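# Raise the crate off the table and hold it steady

## Task

Get the entire crate up off the table by at least a four-finger width (about 7 to 8 cm) and keep it hanging motionless there. It counts as failed if, at the end, any motor of either hand still shows moving in hand_stopped_by.

## Robot and tools

ROBOT. A humanoid upper body on a stand past the near (-x) edge of the table, with two seven-joint arms: left_arm (the robot's own left, on the +y side) with a left hand, and right_arm (on the -y side) with a right hand. Each hand has six motors: little, ring, middle, index, thumb_bend, thumb_turn. An arm's hand point can get at most 0.62 m from its shoulder. A large turn of the hand point can swing the elbow.

SCENE FRAME. Metres. Table top is z = 0, +z up, +x across the table away from the robot, +y toward the robot's left. The table's near edge is at x = 0.18. The shoulders sit roughly 0.3 to 0.4 m above the table, at y = +0.10 (left) and -0.10 (right). Reported positions can be a few cm off, more at long reach.

HAND POINT. A point 0.05 m in front of the palm. Its +z runs along the straight fingers, +y out of the palm, +x across the palm; on the right hand +x points away from the thumb, on the left hand toward it. Straight fingertips reach 0.06 to 0.07 m past it along +z, about 0.06 m behind it along -y. A wrist bracket on the little-finger side can strike objects. With thumb_turn fully closed (thumb opposite the fingers), the hand can grasp things about 0.035 to 0.065 m thick, or a handle down to about 0.025 m.

ROW LAYOUT (shared by execute_actions and move). One flat list of 28 numbers, each in [-1, 1], always covering both arms: left_arm dx, dy, dz, rx, ry, rz; left little, ring, middle, index, thumb_bend, thumb_turn, force_limit, speed; then the same 14 for right_arm. dx..rz are offsets, not absolute poses: they are measured from that arm's Hand target as it stood when the action or move began, along the scene-frame axes; rotation (rx, ry, rz is a single rotation vector) turns about the Hand target's position. Scale: 1.0 = 0.6 m or 180 degrees. Six zeros re-request the current Hand target. Finger and thumb numbers are absolute targets: +1 open/straight (thumb_turn +1 = beside the palm), -1 closed (thumb_turn -1 = in front of the palm). force_limit maps -1..+1 to about 0..10 N at the fingertip (0..15 N for the two thumb motors); a closing motor stops there. speed rises linearly from near zero at -1 to full at +0.48 and stays full above; full speed sweeps the whole range in 0.49 s. Use about -0.94 or less for a gentle grip. No value means leave it: to keep a hand unchanged, resend the last eight hand numbers you actually sent it (before any were sent, use hand_measured plus hand_force_limit and hand_speed).

TOOLS.
execute_actions(actions, cameras): actions is a list of actions; each action is a list of up to 15 rows, one per 1/30 s step, last row held to fill 15 steps. Every row of an action counts from that action's starting Hand target, not the previous row. An empty list just reports state. cameras: list of names (cam_high, cam_left_wrist, cam_right_wrist); omitted/null/["all"] gives all, [] none.
move(target, speed, blend, blocking, cameras): target is one 28-number row or a list of up to 15 rows, all offsets counted from the same starting Hand targets. Straight paths, all ending together, capped at 10 s, no obstacle avoidance. speed: m/s, 0.002 to 1.3, default 0.25 (turns up to twice that in rad/s), one value or one per target. blend: corner rounding in m for lists, default 0. blocking=false returns after about 0.5 s while the move continues. Hand numbers of later targets are applied only after arriving and everything is at rest.
wait(seconds 0 to 10, cameras): lets time pass, arms holding.
stop(cameras): brakes a running move.
zoom_image(camera, region=[x0,y0,x1,y1] pixels, at most 504x504): enlarges part of that camera's latest image (images are 896x504).
show_instructions(): shows the reference pages.
finished_scene(scene): ends the current scene; scene is its integer number. Irreversible.

RESULTS. end_effector_position and end_effector_quat_wxyz per hand point; Hand target (last commanded pose after clipping, base for the next offsets; hands often rest a bit short of it, and a new command, even zeros, re-requests it); Joint positions, velocities ("within noise" means still), torques (include arm weight; positive toward larger joint values). hand_measured, hand_stopped_by (moving, target, force, stalled, fault) and hand_load_n (positive when pushed open; a dropped object shows as load falling near 0) follow the motor order above; hand_force_limit and hand_speed echo settings. execute_actions also lists positions at some steps. A move adds a move: line with its ending (done, off_target, moving, held, fault) and limits (paced = pose clipped, held = steps withheld). MOTOR HOT appears near 90 °C; at 120 °C an OVER-TEMPERATURE FAULT drops that arm for 30+ s. Camera calibration lines give K and T_world_to_cam for projecting.

CAUTIONS. Orientation per step is clipped to 32 degrees from the measured one. A blocked arm keeps pushing until you command it back past its hand point; fast moves and targets far past contact hit hard. Avoid collisions or squeezes between the two arms, including a hand closing on the other's fingers. Don't drop the crate, release it while moving, swing it fast or overload fingers. Nothing may fall or be left off the table. Holding loads, stretched arms or unreachable targets heat motors. Before finishing, make sure every finger motor has locked (not moving) and the crate is still.

Each tool is called after ">>>" as a command line: name --argument value for each argument, lists and objects as JSON in quotes; but a table of rows of numbers goes row by row, as --pt "numbers of a row", without its own name.

Reference images:

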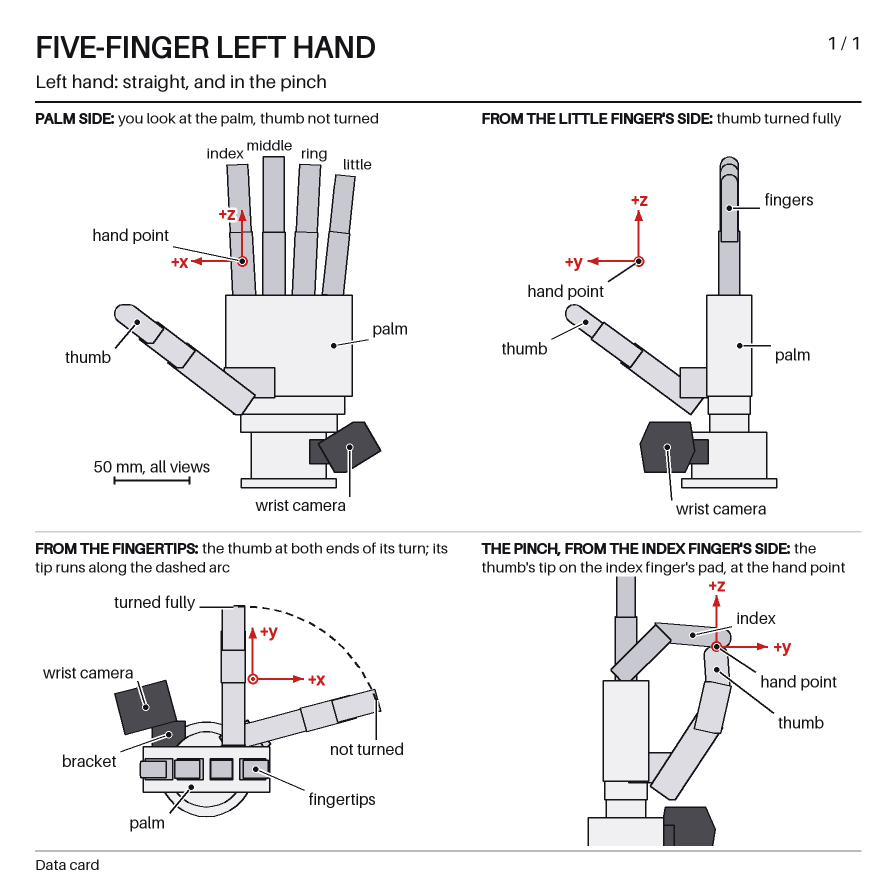

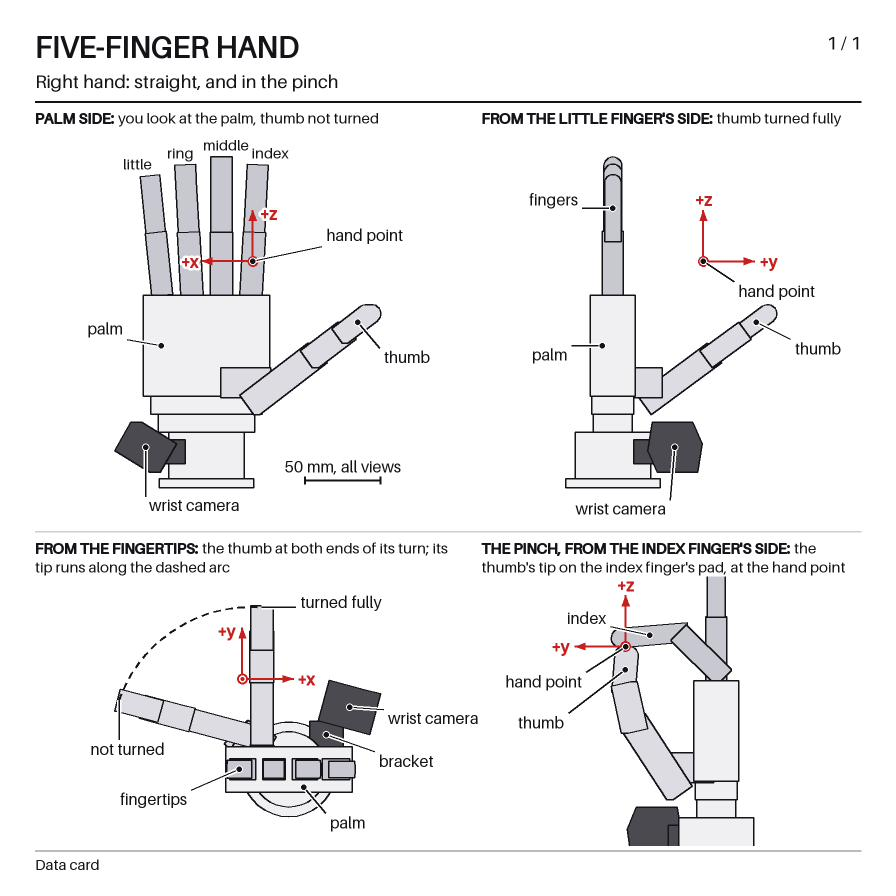

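## Session

>>> execute_actions --actions '[]'

Scene clock: 0.00 s.
left_arm: end_effector_position=(+0.2115, +0.1152, +0.4802) hand_measured=(+1.000, +1.000, +1.000, +1.000, +1.000, +1.000) hand_load_n=(+0.0, -0.5, +0.0, +0.0, +0.0, +0.0) hand_stopped_by=(target, target, target, target, target, target) hand_force_limit=0.00 hand_speed=-0.80 end_effector_quat_wxyz=(+0.184, +0.061, -0.097, +0.976) | right_arm: end_effector_position=(+0.1217, -0.1670, +0.4889) hand_measured=(+1.000, +1.000, +1.000, +1.000, +1.000, +1.000) hand_load_n=(+0.0, +0.0, +0.0, +0.0, +0.0, +0.0) hand_stopped_by=(target, target, target, target, target, target) hand_force_limit=0.00 hand_speed=-0.80 end_effector_quat_wxyz=(+0.992, -0.117, +0.023, +0.043)
Joint positions: left_arm=[-0.158 0.555 0.25 -0.485 -0.718 -1.011 -0.27] | right_arm=[-0.201 -0.586 -0.196 -0.566 0.765 -1.039 0.314]
Joint velocities: within noise
Joint torques (N m): no reading
Hand target: left_arm +0.2115, +0.1152, +0.4802; +0.184, +0.061, -0.097, +0.976 | right_arm +0.1217, -0.1670, +0.4889; +0.992, -0.117, +0.023, +0.043

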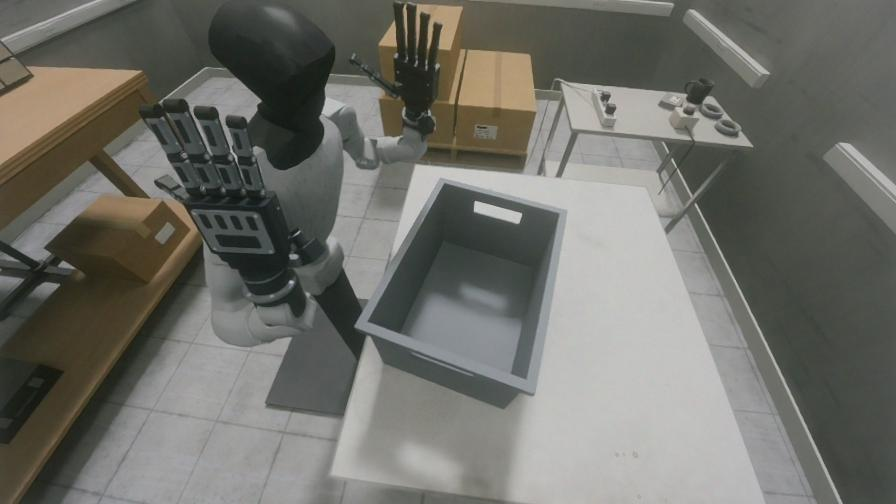

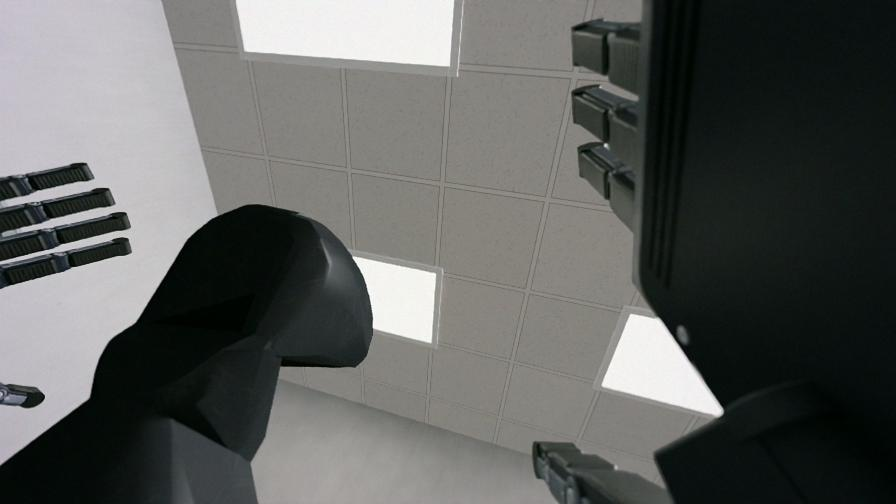

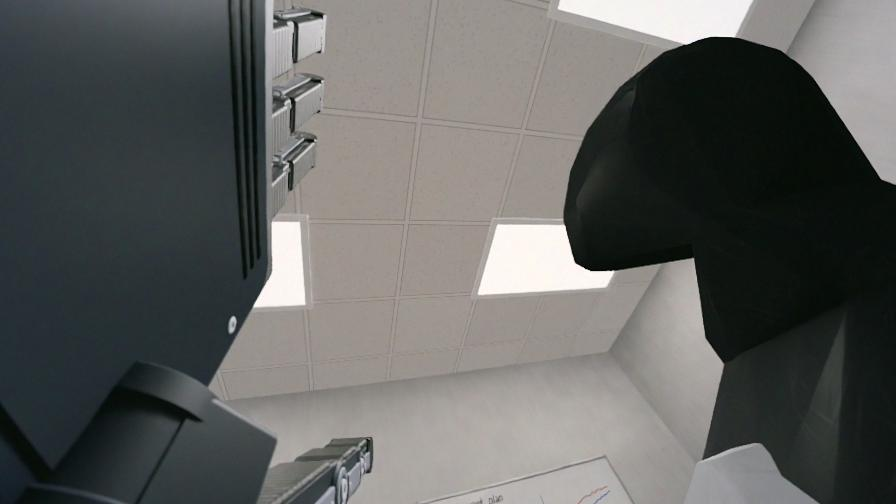

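>>> zoom_image --camera "cam_high" --region '[340, 160, 600, 420]'

Scaled by 1.938 from the camera's 896x504 image, which has a finer 1280x720 frame.

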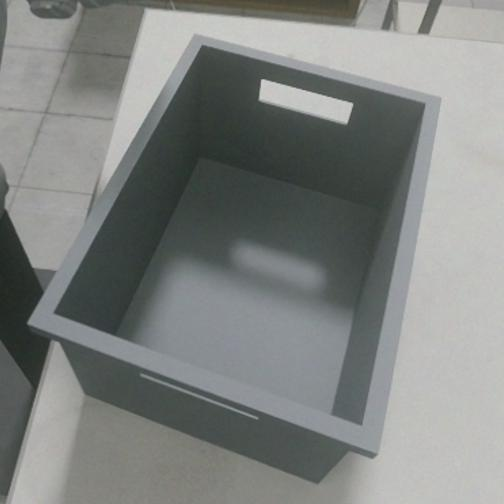

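>>> move --target '[0.1475,0.342,-0.1,0.0966,0.441,0.0757,1,1,1,1,1,1,0,-0.8,0.213,-0.422,-0.115,0.095,0.478,-0.14,1,1,1,1,1,1,0,-0.8]' --speed 0.4

Scene clock: 24.23 s.
left_arm: end_effector_position=(+0.2994, +0.3208, +0.4171) hand_measured=(+1.000, +1.000, +1.000, +1.000, +1.000, +1.000) hand_load_n=(+0.0, +0.0, +0.0, +0.0, +0.0, +0.0) hand_stopped_by=(target, target, target, target, target, target) hand_force_limit=0.00 hand_speed=-0.80 end_effector_quat_wxyz=(+0.084, +0.704, -0.083, +0.700) | right_arm: end_effector_position=(+0.2498, -0.4193, +0.4163) hand_measured=(+1.000, +1.000, +1.000, +1.000, +1.000, +1.000) hand_load_n=(+0.0, +0.0, +0.0, +0.0, +0.0, +0.0) hand_stopped_by=(target, target, target, target, target, target) hand_force_limit=0.00 hand_speed=-0.80 end_effector_quat_wxyz=(+0.699, +0.086, +0.705, -0.081)
Joint positions: left_arm=[1.402 1.054 1.148 0.147 -1.897 -0.261 -1.02] | right_arm=[1.172 -1.264 -1.191 0.021 1.751 -0.131 0.52]
Joint velocities: within noise
Joint torques (N m): left_arm=[1.49 0.17 3.45 1.42 -0.77 -0.38 -0.05] | right_arm=[0.04 -0.8 -2.96 2.11 1.01 -1.3 0.15]
Hand target: left_arm +0.3000, +0.3204, +0.4202; +0.085, +0.702, -0.085, +0.702 | right_arm +0.2495, -0.4202, +0.4199; +0.702, +0.085, +0.702, -0.084
Off the commanded pose: left_arm 0.003 m, 0 deg | right_arm 0.004 m, 1 deg.
move: off_target (right_arm)
camera_calibration:
cam_left_wrist: T_world_to_cam=[[0.269729, 0.926429, 0.262633, -0.481052], [-0.579665, -0.0615733, 0.812525, -0.149762], [0.768918, -0.3714, 0.52041, -0.212424], [0, 0, 0, 1]] pos_world=[0.206278, 0.357545, 0.358573]
cam_right_wrist: T_world_to_cam=[[0.157214, 0.95509, -0.251169, 0.463402], [-0.497055, 0.296295, 0.815564, -0.0986225], [0.853358, -0.0033729, 0.521315, -0.314721], [0, 0, 0, 1]] pos_world=[0.146695, -0.414431, 0.360894]

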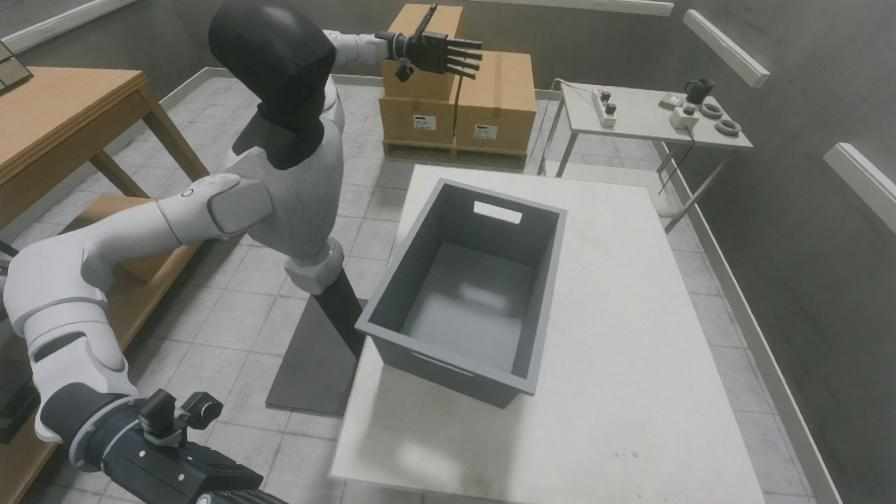

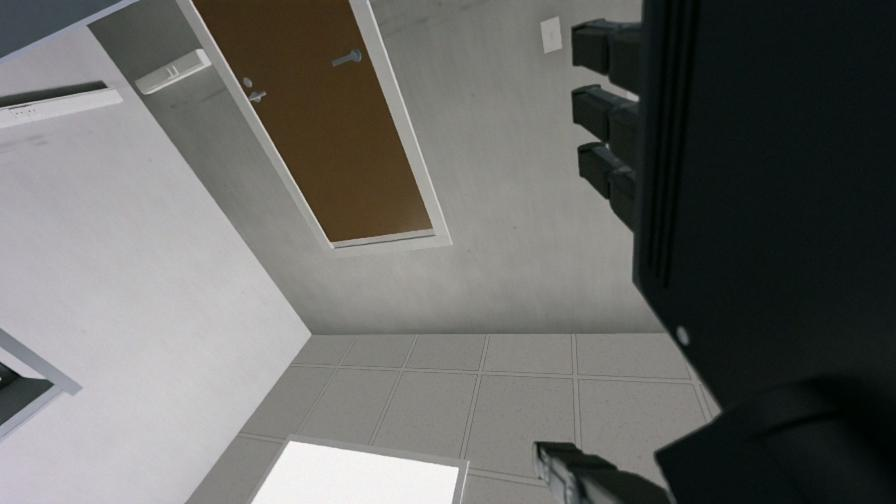

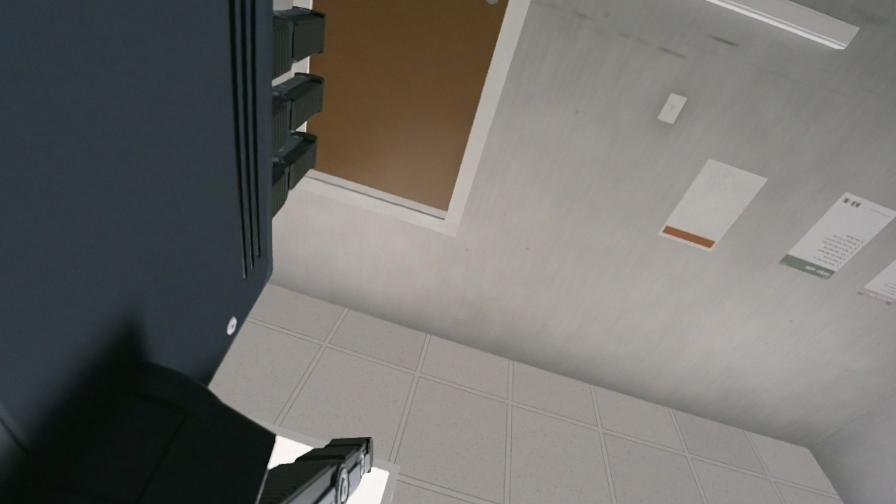

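>>> move --target '[0.375,-0.29,-0.283,0.0328,0.5008,-0.0873,1,1,1,1,1,1,0,-0.8,0.237,0.037,-0.283,0.2024,0.459,0.0873,1,1,1,1,1,1,0,-0.8]' --speed 0.3

Scene clock: 32.33 s.
left_arm: end_effector_position=(+0.4662, +0.1695, +0.2887) hand_measured=(+1.000, +1.000, +1.000, +1.000, +1.000, +1.000) hand_load_n=(+0.0, +0.0, +0.0, +0.0, +0.0, -0.5) hand_stopped_by=(target, target, target, target, target, target) hand_force_limit=0.00 hand_speed=-0.80 end_effector_quat_wxyz=(-0.039, +0.883, -0.098, +0.457) | right_arm: end_effector_position=(+0.3883, -0.3988, +0.2446) hand_measured=(+1.000, +1.000, +1.000, +1.000, +1.000, +1.000) hand_load_n=(+0.0, +0.0, +0.0, +0.0, +0.0, +0.0) hand_stopped_by=(target, target, target, target, target, target) hand_force_limit=0.00 hand_speed=-0.80 end_effector_quat_wxyz=(+0.232, +0.198, +0.952, +0.015)
Joint positions: left_arm=[2.671 1.577 2.578 -0.28 -1.995 0.186 0.213] | right_arm=[-1.781 -1.081 1.176 1.44 0.669 1.129 1.02]
Joint velocities: within noise
Joint torques (N m): left_arm=[-1.99 -4.51 1.81 0.9 0.19 -0.74 0.34] | right_arm=[-5.74 -1.95 -0.34 1.34 0.27 -0.55 0.21]
Hand target: left_arm +0.5250, +0.1464, +0.2504; +0.074, +0.967, -0.113, +0.217 | right_arm +0.3917, -0.3980, +0.2501; +0.021, +0.119, +0.977, +0.173
Off the commanded pose: left_arm 0.074 m, 62 deg; orientation clipped | right_arm 0.007 m, 32 deg.
joint sent to its limit (left arm) — joint 1 (shoulder pitch), upper limit; joint 2 (shoulder roll), upper limit; joint 5 (wrist roll), lower limit. The joint targets are off in position and orientation.
move: off_target (left_arm, right_arm); limits=paced
camera_calibration:
cam_left_wrist: T_world_to_cam=[[0.316882, 0.885593, 0.339574, -0.389445], [-0.0227363, -0.350829, 0.936163, -0.204394], [0.948192, -0.304374, -0.0910364, -0.248432], [0, 0, 0, 1]] pos_world=[0.354322, 0.197567, 0.300975]
cam_right_wrist: T_world_to_cam=[[0.116243, 0.991009, 0.0662485, 0.331561], [0.473381, -0.113917, 0.873461, -0.450342], [0.873154, -0.0701729, -0.482367, -0.132075], [0, 0, 0, 1]] pos_world=[0.289964, -0.389149, 0.307682]

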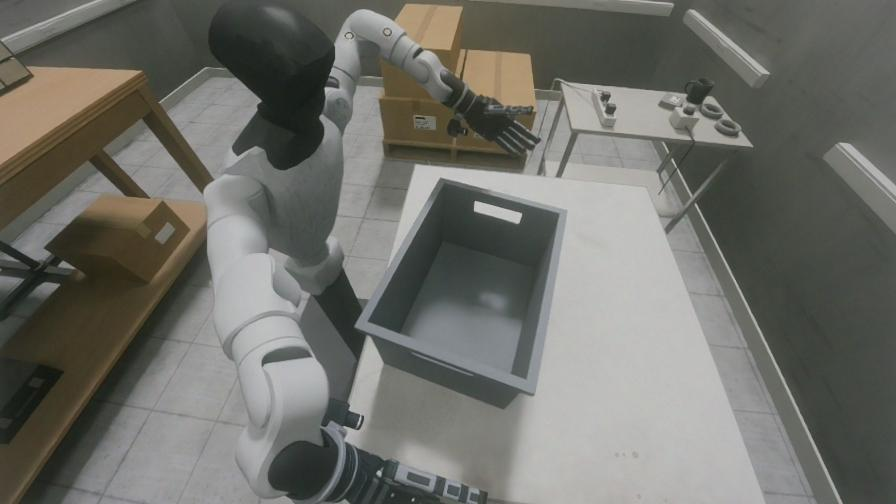

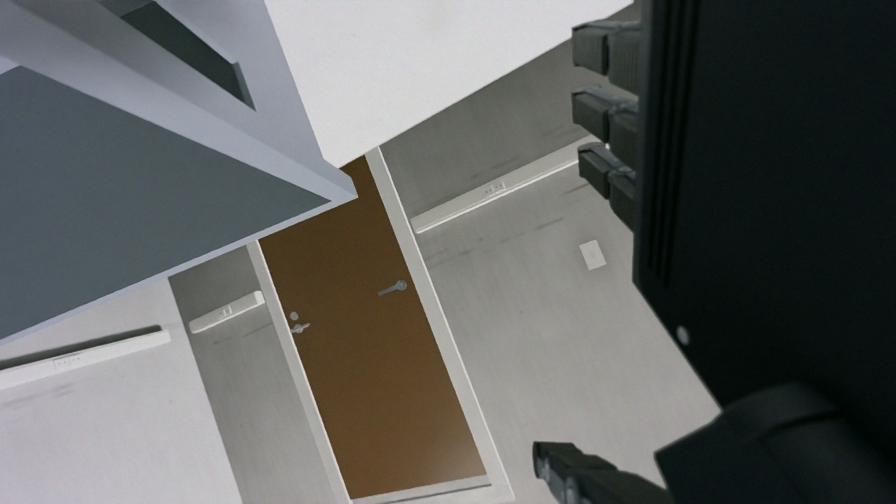

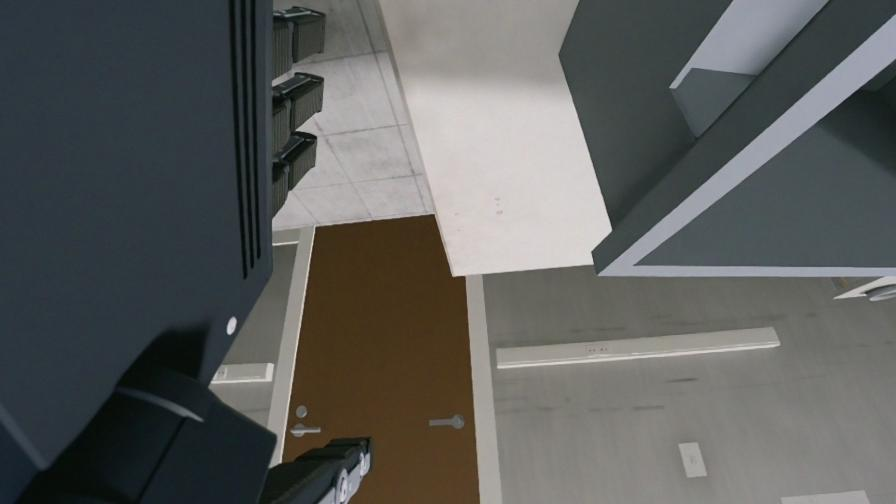

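>>> move --target '[-0.375,0.29,0.283,-0.061,-0.351,0.021,1,1,1,1,1,1,0,-0.8,0,0,0,0,0,0,1,1,1,1,1,1,0,-0.8]' --speed 0.4

>>> move --target '[-0.1475,-0.342,0.1,-0.0966,-0.441,-0.0757,1,1,1,1,1,1,0,-0.8,0,0,0,0,0,0,1,1,1,1,1,1,0,-0.8]' --speed 0.4

Scene clock: 38.03 s.
left_arm: end_effector_position=(+0.2997, +0.3196, +0.4207) hand_measured=(+1.000, +1.000, +1.000, +1.000, +1.000, +1.000) hand_load_n=(-0.5, +0.0, +0.0, +0.0, +0.0, +0.0) hand_stopped_by=(target, target, target, target, target, target) hand_force_limit=0.00 hand_speed=-0.80 end_effector_quat_wxyz=(+0.082, +0.702, -0.087, +0.702) | right_arm: end_effector_position=(+0.3877, -0.3990, +0.2440) hand_measured=(+1.000, +1.000, +1.000, +1.000, +1.000, +1.000) hand_load_n=(+0.0, +0.0, +0.0, +0.0, +0.0, +0.0) hand_stopped_by=(target, target, target, target, target, target) hand_force_limit=0.00 hand_speed=-0.80 end_effector_quat_wxyz=(+0.231, +0.197, +0.953, +0.014)
Joint positions: left_arm=[1.505 1.084 1.126 0.137 -1.995 -0.35 -1.047] | right_arm=[-1.781 -1.077 1.176 1.447 0.658 1.123 1.028]
Joint velocities: within noise
Joint torques (N m): left_arm=[1.02 -0.89 1.97 1.43 -0.55 -0.43 -0.08] | right_arm=[-5.8 -1.94 -0.55 1.34 0.18 -0.54 0.17]
Hand target: left_arm +0.3000, +0.3204, +0.4202; +0.085, +0.702, -0.084, +0.702 | right_arm +0.3917, -0.3980, +0.2501; +0.021, +0.119, +0.977, +0.173
Off the commanded pose: left_arm 0.001 m, 0 deg | right_arm 0.007 m, 32 deg.
move: off_target (right_arm)
camera_calibration:
cam_left_wrist: T_world_to_cam=[[0.269823, 0.92385, 0.27147, -0.483847], [-0.584503, -0.0669007, 0.808629, -0.147761], [0.765214, -0.376862, 0.521942, -0.212738], [0, 0, 0, 1]] pos_world=[0.206977, 0.356944, 0.361871]
cam_right_wrist: T_world_to_cam=[[0.114129, 0.991456, 0.0631593, 0.333644], [0.476629, -0.110425, 0.872142, -0.449153], [0.871665, -0.0694334, -0.48516, -0.130406], [0, 0, 0, 1]] pos_world=[0.289671, -0.389445, 0.307385]

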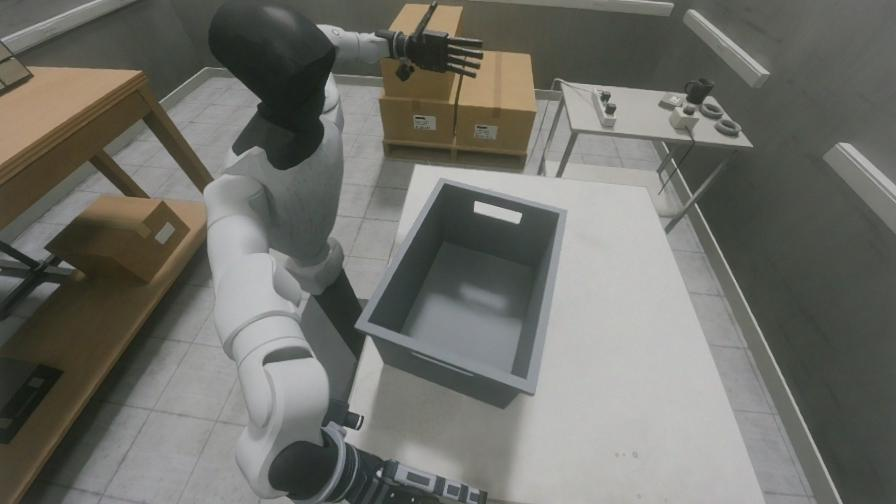

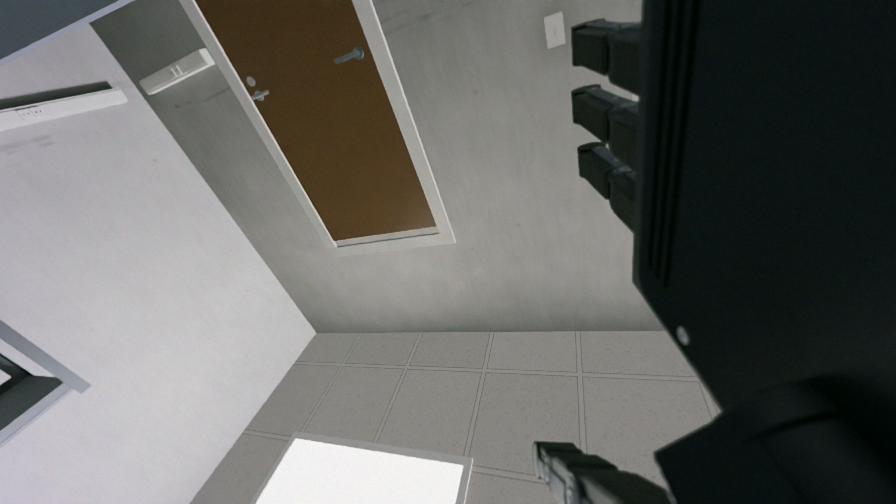

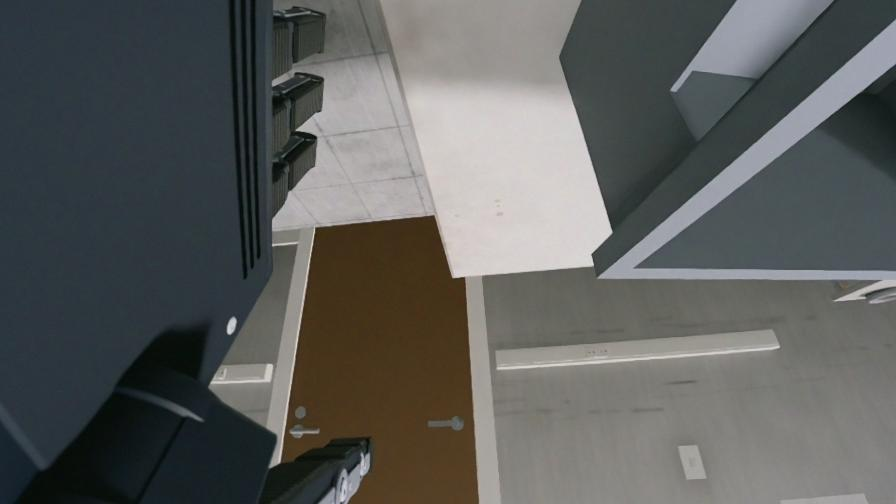

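Scene clock: 40.33 s.
left_arm: end_effector_position=(+0.2089, +0.1154, +0.4815) hand_measured=(+1.000, +1.000, +1.000, +1.000, +1.000, +1.000) hand_load_n=(+0.0, +0.0, +0.0, +0.5, +0.0, +0.0) hand_stopped_by=(target, target, target, target, target, target) hand_force_limit=0.00 hand_speed=-0.80 end_effector_quat_wxyz=(+0.184, +0.057, -0.100, +0.976) | right_arm: end_effector_position=(+0.3872, -0.3994, +0.2438) hand_measured=(+1.000, +1.000, +1.000, +1.000, +1.000, +1.000) hand_load_n=(+0.0, +0.0, +0.0, +0.0, +0.0, +0.0) hand_stopped_by=(target, target, target, target, target, target) hand_force_limit=0.00 hand_speed=-0.80 end_effector_quat_wxyz=(+0.230, +0.196, +0.953, +0.013)
Joint positions: left_arm=[-0.123 0.712 0.174 -0.445 -0.656 -1.145 -0.089] | right_arm=[-1.781 -1.077 1.176 1.447 0.652 1.122 1.03]
Joint velocities: within noise
Joint torques (N m): left_arm=[-1.55 2.81 0.21 -1.31 -0.06 0.04 0.43] | right_arm=[-5.82 -1.85 -0.64 1.4 0.26 -0.54 0.14]
Hand target: left_arm +0.2115, +0.1152, +0.4802; +0.184, +0.062, -0.096, +0.976 | right_arm +0.3917, -0.3980, +0.2501; +0.021, +0.119, +0.977, +0.173
Off the commanded pose: left_arm 0.003 m, 1 deg | right_arm 0.008 m, 32 deg.
move: off_target (right_arm)
camera_calibration:
cam_left_wrist: T_world_to_cam=[[0.115448, 0.961843, 0.248051, -0.248117], [-0.863773, 0.220518, -0.453065, 0.369016], [-0.490477, -0.161954, 0.856273, -0.175404], [0, 0, 0, 1]] pos_world=[0.261359, 0.128867, 0.378928]
cam_right_wrist: T_world_to_cam=[[0.113214, 0.991734, 0.0603767, 0.335212], [0.478976, -0.107717, 0.871194, -0.448333], [0.870497, -0.0697122, -0.487212, -0.129221], [0, 0, 0, 1]] pos_world=[0.289276, -0.389742, 0.307388]

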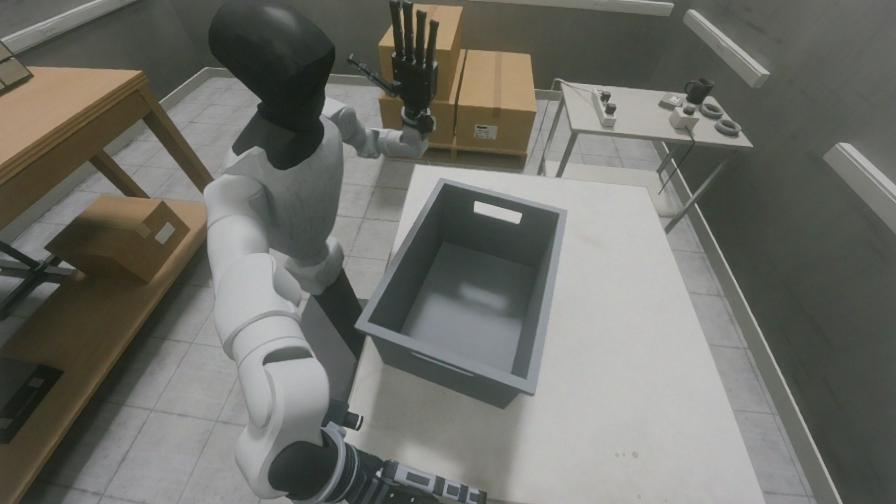

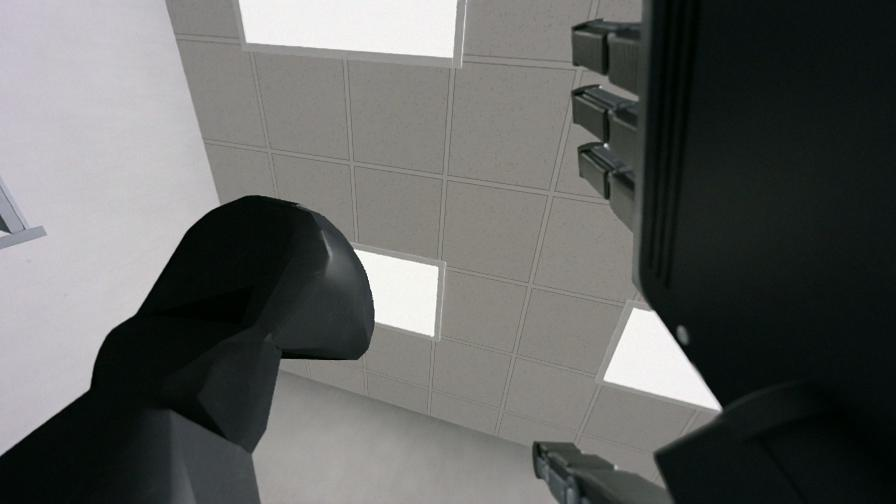

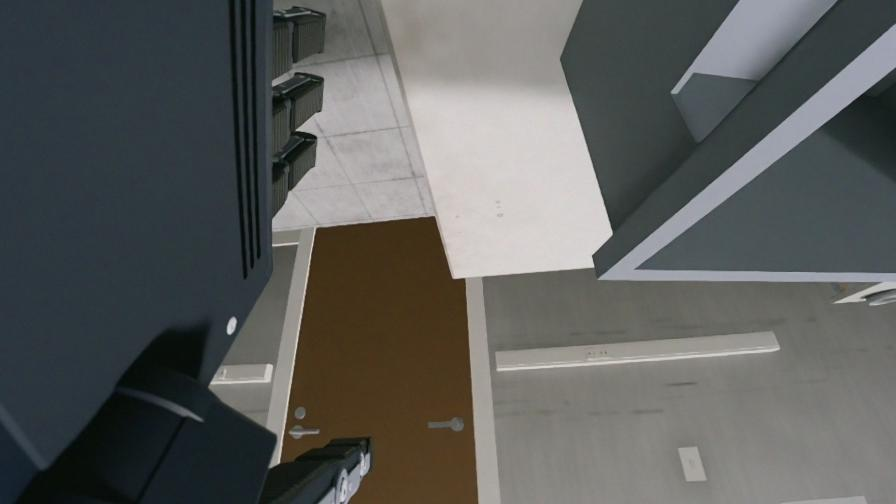

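>>> move --pt "0.347 -0.025 -0.034 0 0 0 1 1 1 1 1 1 0 -0.8 -0.233 0 0.167 0 0 0 1 1 1 1 1 1 0 -0.8" --pt "0.347 -0.06 -0.067 0.043 0.453 0.139 1 1 1 1 1 1 0 -0.8 -0.233 0 0.167 0 0 0 1 1 1 1 1 1 0 -0.8" --speed 0.4

Scene clock: 56.80 s.
left_arm: end_effector_position=(+0.4191, +0.0792, +0.4398) hand_measured=(+1.000, +1.000, +1.000, +1.000, +1.000, +1.000) hand_load_n=(+0.0, +0.0, +0.0, +0.0, +0.0, +0.0) hand_stopped_by=(target, target, target, target, target, target) hand_force_limit=0.00 hand_speed=-0.80 end_effector_quat_wxyz=(+0.003, +0.707, +0.003, +0.708) | right_arm: end_effector_position=(+0.2543, -0.3975, +0.3470) hand_measured=(+1.000, +1.000, +1.000, +1.000, +1.000, +1.000) hand_load_n=(+0.0, +0.0, +0.0, +0.0, +0.0, +0.0) hand_stopped_by=(target, target, target, target, target, target) hand_force_limit=0.00 hand_speed=-0.80 end_effector_quat_wxyz=(+0.197, +0.082, +0.976, +0.044)
Joint positions: left_arm=[-0.212 1.583 0.481 -0.9 -1.885 0.239 1.196] | right_arm=[-2.787 -1.566 2.628 0.947 0.742 0.935 1.644]
Joint velocities: within noise
Joint torques (N m): left_arm=[-2.57 4.96 2 0.8 0.49 -0.32 0.14] | right_arm=[-2.99 4.88 -0.83 2.5 0.66 -0.21 0.18]
Hand target: left_arm +0.4197, +0.0792, +0.4400; +0.000, +0.707, +0.001, +0.707 | right_arm +0.2519, -0.3980, +0.3503; +0.021, +0.119, +0.977, +0.173
Off the commanded pose: left_arm 0.001 m, 0 deg | right_arm 0.004 m, 25 deg.
joint sent to its limit (left arm) — joint 2 (shoulder roll), upper limit. The joint targets still meet the commanded pose.
joint sent to its limit (right arm) — joint 1 (shoulder pitch), lower limit; joint 2 (shoulder roll), lower limit; joint 3 (shoulder yaw), upper limit; joint 7 (wrist yaw), upper limit. The joint targets are off in orientation, not in position.
move: off_target (right_arm)
camera_calibration:
cam_left_wrist: T_world_to_cam=[[0.0426779, 0.965211, 0.257965, -0.201334], [-0.554223, -0.191959, 0.809931, -0.112839], [0.831273, -0.177536, 0.52675, -0.450185], [0, 0, 0, 1]] pos_world=[0.320281, 0.0927451, 0.380464]
cam_right_wrist: T_world_to_cam=[[-0.124155, 0.989034, 0.0799841, 0.39464], [0.542389, 0.000145052, 0.840127, -0.436824], [0.830903, 0.147689, -0.536459, 0.150399], [0, 0, 0, 1]] pos_world=[0.160959, -0.412461, 0.416106]

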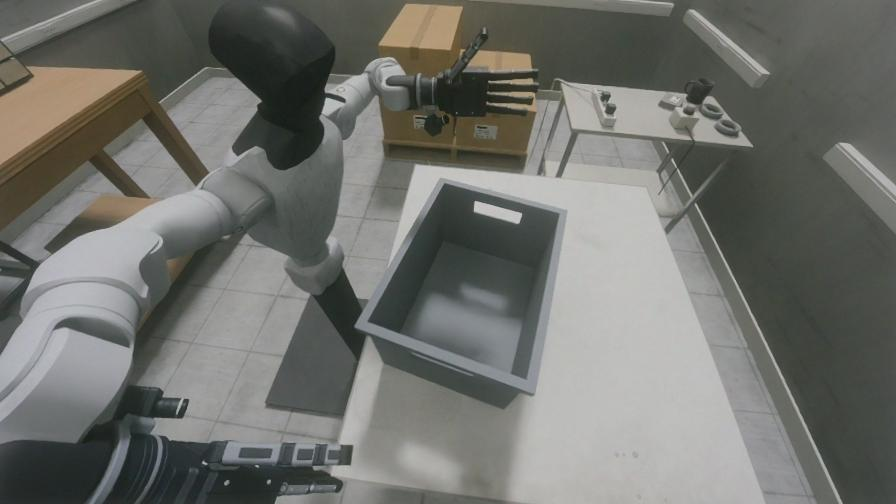

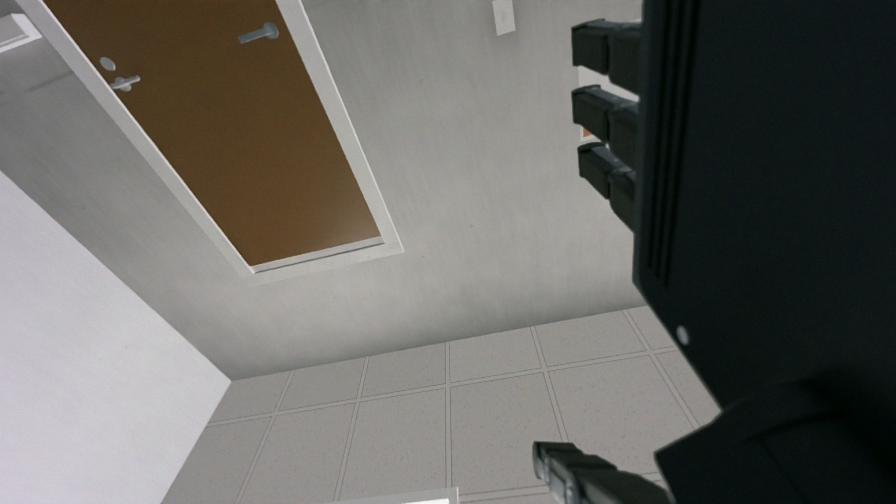

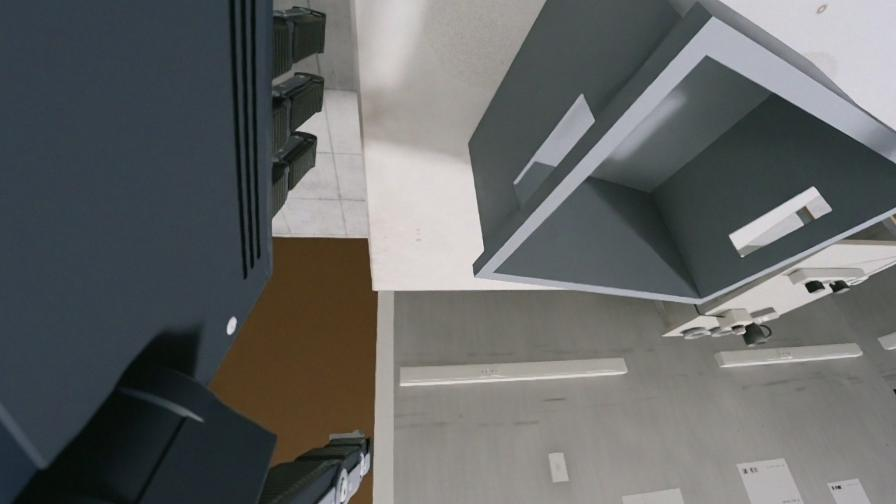

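>>> move --target '[0.017,-0.165,-0.167,0,0.5,0,1,1,1,1,1,1,0,-0.8,0.133,-0.037,-0.117,0,0,0,1,1,1,1,1,1,0,-0.8]' --speed 0.3

Scene clock: 72.73 s.
left_arm: end_effector_position=(+0.4307, -0.0182, +0.3447) hand_measured=(+1.000, +1.000, +1.000, +1.000, +1.000, +1.000) hand_load_n=(+0.0, +0.0, +0.0, +0.0, +0.0, +0.0) hand_stopped_by=(target, target, target, target, target, target) hand_force_limit=0.00 hand_speed=-0.80 end_effector_quat_wxyz=(+0.187, +0.845, +0.116, +0.488) | right_arm: end_effector_position=(+0.3336, -0.4182, +0.2833) hand_measured=(+1.000, +1.000, +1.000, +1.000, +1.000, +1.000) hand_load_n=(+0.0, +0.0, +0.0, +0.0, +0.0, +0.0) hand_stopped_by=(target, target, target, target, target, target) hand_force_limit=0.00 hand_speed=-0.80 end_effector_quat_wxyz=(+0.203, +0.182, +0.962, +0.013)
Joint positions: left_arm=[-1.047 0.993 -0.517 -0.8 -1.993 -0.013 1.604] | right_arm=[-2 -1.197 2.492 1.462 1.433 1.011 1.419]
Joint velocities: left_arm=[0.009 -0.014 -0.02 -0.028 0.006 0.005 0] | right_arm=[within noise]
Joint torques (N m): left_arm=[-3.72 1.74 1.27 -0.39 0.42 -0.26 -0.3] | right_arm=[-3.24 -1.02 -0.38 2.8 0.62 -0.09 0.09]
Hand target: left_arm +0.4299, -0.0198, +0.3398; +0.097, +0.960, +0.061, +0.257 | right_arm +0.3317, -0.4202, +0.2801; +0.021, +0.119, +0.977, +0.173
Off the commanded pose: left_arm 0.005 m, 65 deg; orientation clipped | right_arm 0.004 m, 29 deg.
joint sent to its limit (left arm) — joint 5 (wrist roll), lower limit; joint 7 (wrist yaw), upper limit. The joint targets are off in orientation, not in position.
move: off_target (left_arm, right_arm); limits=paced
camera_calibration:
cam_left_wrist: T_world_to_cam=[[0.155835, 0.961679, -0.225585, 0.0345541], [-0.0740912, 0.239112, 0.968161, -0.301579], [0.985001, -0.134159, 0.108514, -0.348239], [0, 0, 0, 1]] pos_world=[0.315286, -0.00783817, 0.337561]
cam_right_wrist: T_world_to_cam=[[0.0850483, 0.994573, 0.0599303, 0.368247], [0.529135, -0.0960496, 0.843084, -0.463046], [0.844265, -0.0399917, -0.534432, -0.0300758], [0, 0, 0, 1]] pos_world=[0.239087, -0.411927, 0.352244]

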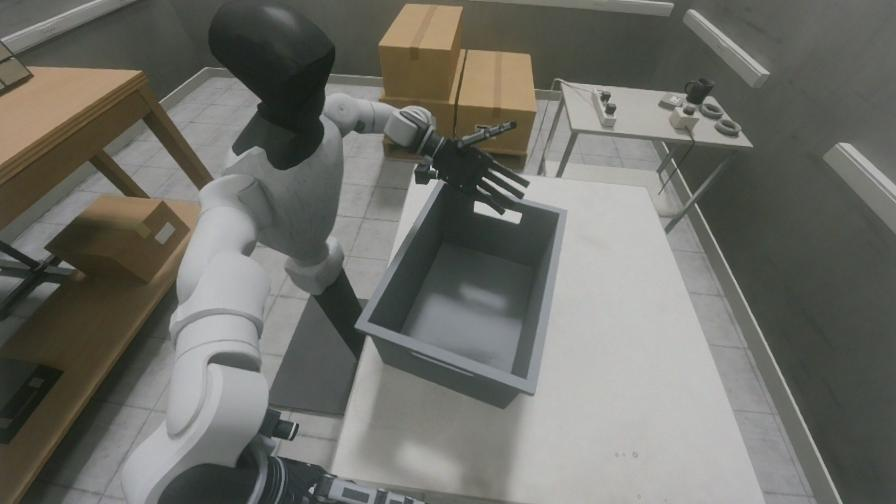

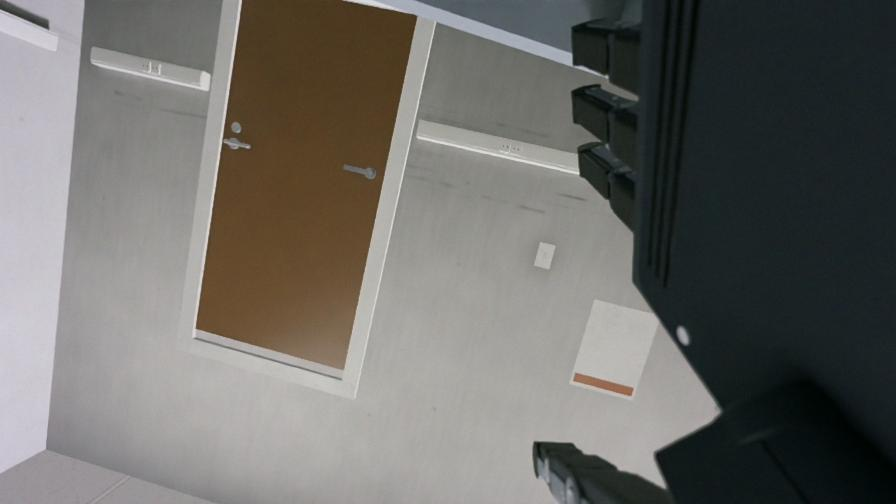

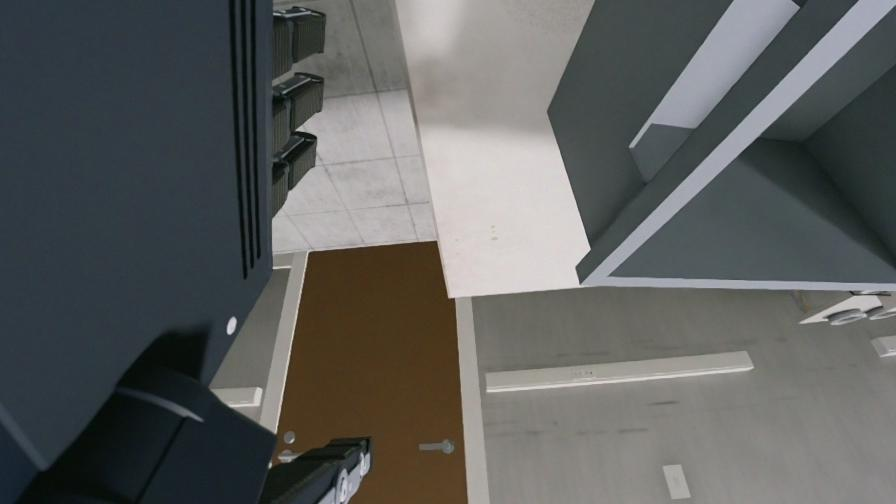

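>>> move --pt "-0.05 0.033 0.183 -0.036 -0.394 -0.02 1 1 1 1 1 1 0 -0.8 0 0 0.233 -0.04 -0.486 -0.027 1 1 1 1 1 1 0 -0.8" --pt "-0.35 0.333 0.133 -0.072 -0.787 -0.04 1 1 1 1 1 1 0 -0.8 -0.303 0.283 0.25 -0.081 -0.972 -0.053 1 1 1 1 1 1 0 -0.8" --speed 0.4 --cameras '["cam_high"]'

Scene clock: 85.60 s.
left_arm: end_effector_position=(+0.2189, +0.1784, +0.4196) hand_measured=(+1.000, +1.000, +1.000, +1.000, +1.000, +1.000) hand_load_n=(+0.0, +0.0, +0.0, +0.0, +0.0, +0.0) hand_stopped_by=(target, target, target, target, target, target) hand_force_limit=0.00 hand_speed=-0.80 end_effector_quat_wxyz=(+0.187, +0.062, -0.098, +0.975) | right_arm: end_effector_position=(+0.1517, -0.2513, +0.4292) hand_measured=(+1.000, +1.000, +1.000, +1.000, +1.000, +1.000) hand_load_n=(+0.0, +0.0, +0.0, +0.0, +0.0, -0.5) hand_stopped_by=(target, target, target, target, target, target) hand_force_limit=0.00 hand_speed=-0.80 end_effector_quat_wxyz=(+0.992, -0.118, +0.030, +0.040)
Joint positions: left_arm=[-0.043 0.797 0.022 -0.159 -1.724 -1.504 -1.131] | right_arm=[-0.298 -0.766 -0.046 -0.022 1.829 -1.334 1.305]
Joint velocities: within noise
Joint torques (N m): left_arm=[-1.2 4.26 1.44 -1.43 -0.13 0.02 0.14] | right_arm=[-2.42 -4.48 -1.36 -0.68 0.33 -0.03 0.01]
Hand target: left_arm +0.2199, +0.1800, +0.4196; +0.184, +0.062, -0.096, +0.976 | right_arm +0.1499, -0.2504, +0.4301; +0.992, -0.117, +0.022, +0.042
Off the commanded pose: left_arm 0.002 m, 0 deg | right_arm 0.002 m, 1 deg.
move: done
Images, in order (width x height): cam_high 896x504.

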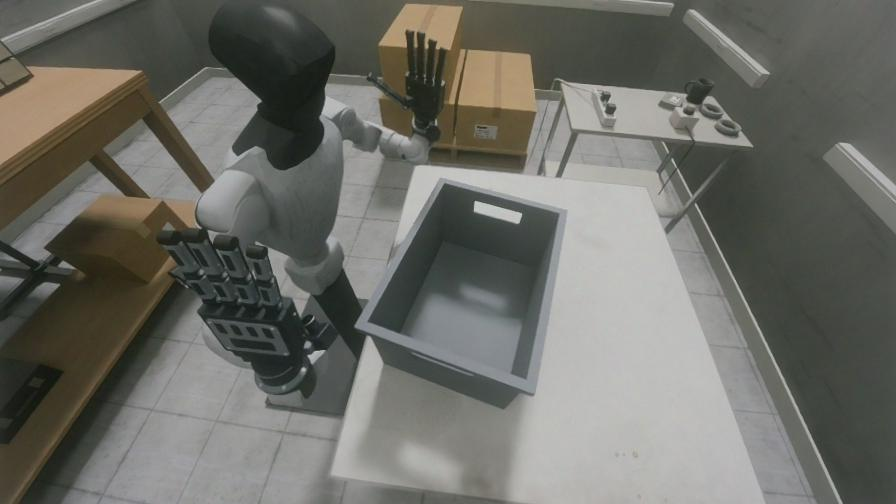

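>>> move --target '[0.167,0.067,-0.25,0.043,0.453,0.139,1,1,1,1,1,1,0,-0.8,0.25,-0.183,-0.267,0.037,0.483,-0.08,1,1,1,1,1,1,0,-0.8]' --speed 0.4 --cameras '["cam_high"]'

Scene clock: 89.93 s.
left_arm: end_effector_position=(+0.3188, +0.2200, +0.2683) hand_measured=(+1.000, +1.000, +1.000, +1.000, +1.000, +1.000) hand_load_n=(+0.5, +0.0, +0.0, +0.0, +0.0, +0.0) hand_stopped_by=(target, target, target, target, target, target) hand_force_limit=0.00 hand_speed=-0.80 end_effector_quat_wxyz=(-0.001, +0.708, +0.001, +0.706) | right_arm: end_effector_position=(+0.2999, -0.3624, +0.2718) hand_measured=(+1.000, +1.000, +1.000, +1.000, +1.000, +1.000) hand_load_n=(+0.0, +0.0, +0.0, +0.0, +0.0, +0.0) hand_stopped_by=(target, target, target, target, target, target) hand_force_limit=0.00 hand_speed=-0.80 end_effector_quat_wxyz=(+0.711, +0.003, +0.704, -0.003)
Joint positions: left_arm=[1 1.15 0.025 -0.34 -0.949 -1.071 0.309] | right_arm=[0.155 -1.381 0.28 0.303 1.649 -0.741 0.589]
Joint velocities: within noise
Joint torques (N m): left_arm=[1.14 2.23 1.89 -1.91 -0.18 -0.7 0.19] | right_arm=[-1.02 -6.93 -1.82 0.82 0.64 -1.26 0.01]
Hand target: left_arm +0.3201, +0.2202, +0.2696; -0.001, +0.708, +0.001, +0.707 | right_arm +0.2999, -0.3602, +0.2699; +0.707, +0.000, +0.707, -0.001
Off the commanded pose: left_arm 0.002 m, 0 deg | right_arm 0.003 m, 1 deg.
move: done
Images, in order (width x height): cam_high 896x504.

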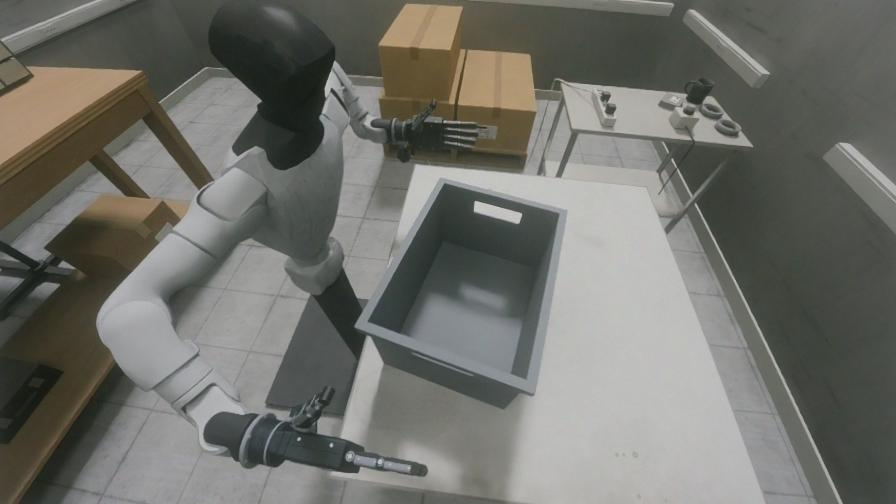

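>>> move --target '[0.2,0.067,-0.03,0,0,0,1,1,1,1,1,1,0,-0.8,0.2,-0.067,-0.03,0,0,0,1,1,1,1,1,1,0,-0.8]' --speed 0.4 --cameras '["cam_high"]'

Scene clock: 92.13 s.
left_arm: end_effector_position=(+0.4418, +0.2605, +0.2561) hand_measured=(+1.000, +1.000, +1.000, +1.000, +1.000, +1.000) hand_load_n=(+0.0, +0.0, -0.5, +0.0, +0.0, +0.0) hand_stopped_by=(target, target, target, target, target, target) hand_force_limit=0.00 hand_speed=-0.80 end_effector_quat_wxyz=(-0.003, +0.706, -0.001, +0.709) | right_arm: end_effector_position=(+0.4160, -0.4039, +0.2502) hand_measured=(+1.000, +1.000, +1.000, +1.000, +1.000, +1.000) hand_load_n=(+0.0, +0.0, +0.0, +0.0, +0.0, -0.5) hand_stopped_by=(target, target, target, target, target, target) hand_force_limit=0.00 hand_speed=-0.80 end_effector_quat_wxyz=(+0.688, +0.032, +0.724, -0.030)
Joint positions: left_arm=[0.254 1.268 -0.125 0.152 -1.379 -0.695 -0.017] | right_arm=[-0.948 -0.937 0.51 1.421 1.267 -0.39 0.862]
Joint velocities: within noise
Joint torques (N m): left_arm=[-1.23 4.44 1.33 -0.13 0.12 -0.86 -0.05] | right_arm=[-4.94 -5.56 -0.79 0.98 0.9 -1.29 0.13]
Hand target: left_arm +0.4401, +0.2604, +0.2516; -0.001, +0.708, +0.001, +0.707 | right_arm +0.4199, -0.4004, +0.2519; +0.707, +0.000, +0.707, -0.001
Off the commanded pose: left_arm 0.005 m, 0 deg | right_arm 0.006 m, 6 deg.
move: off_target (left_arm, right_arm)
Images, in order (width x height): cam_high 896x504.

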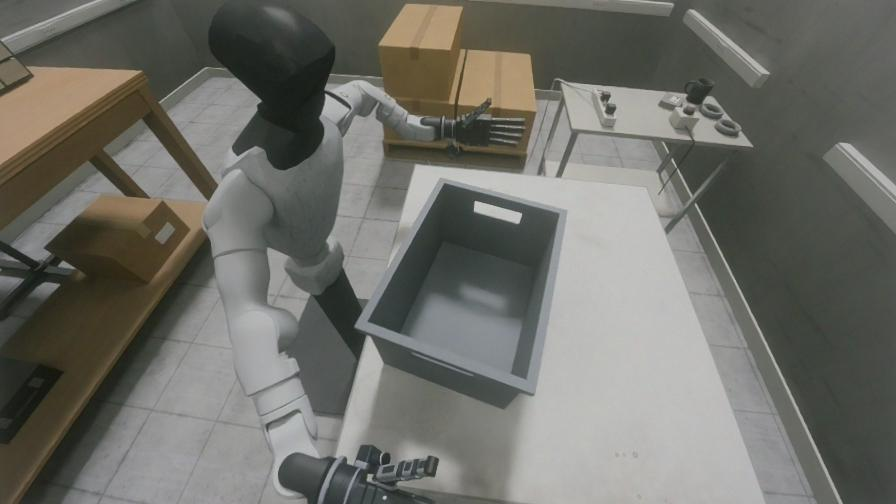

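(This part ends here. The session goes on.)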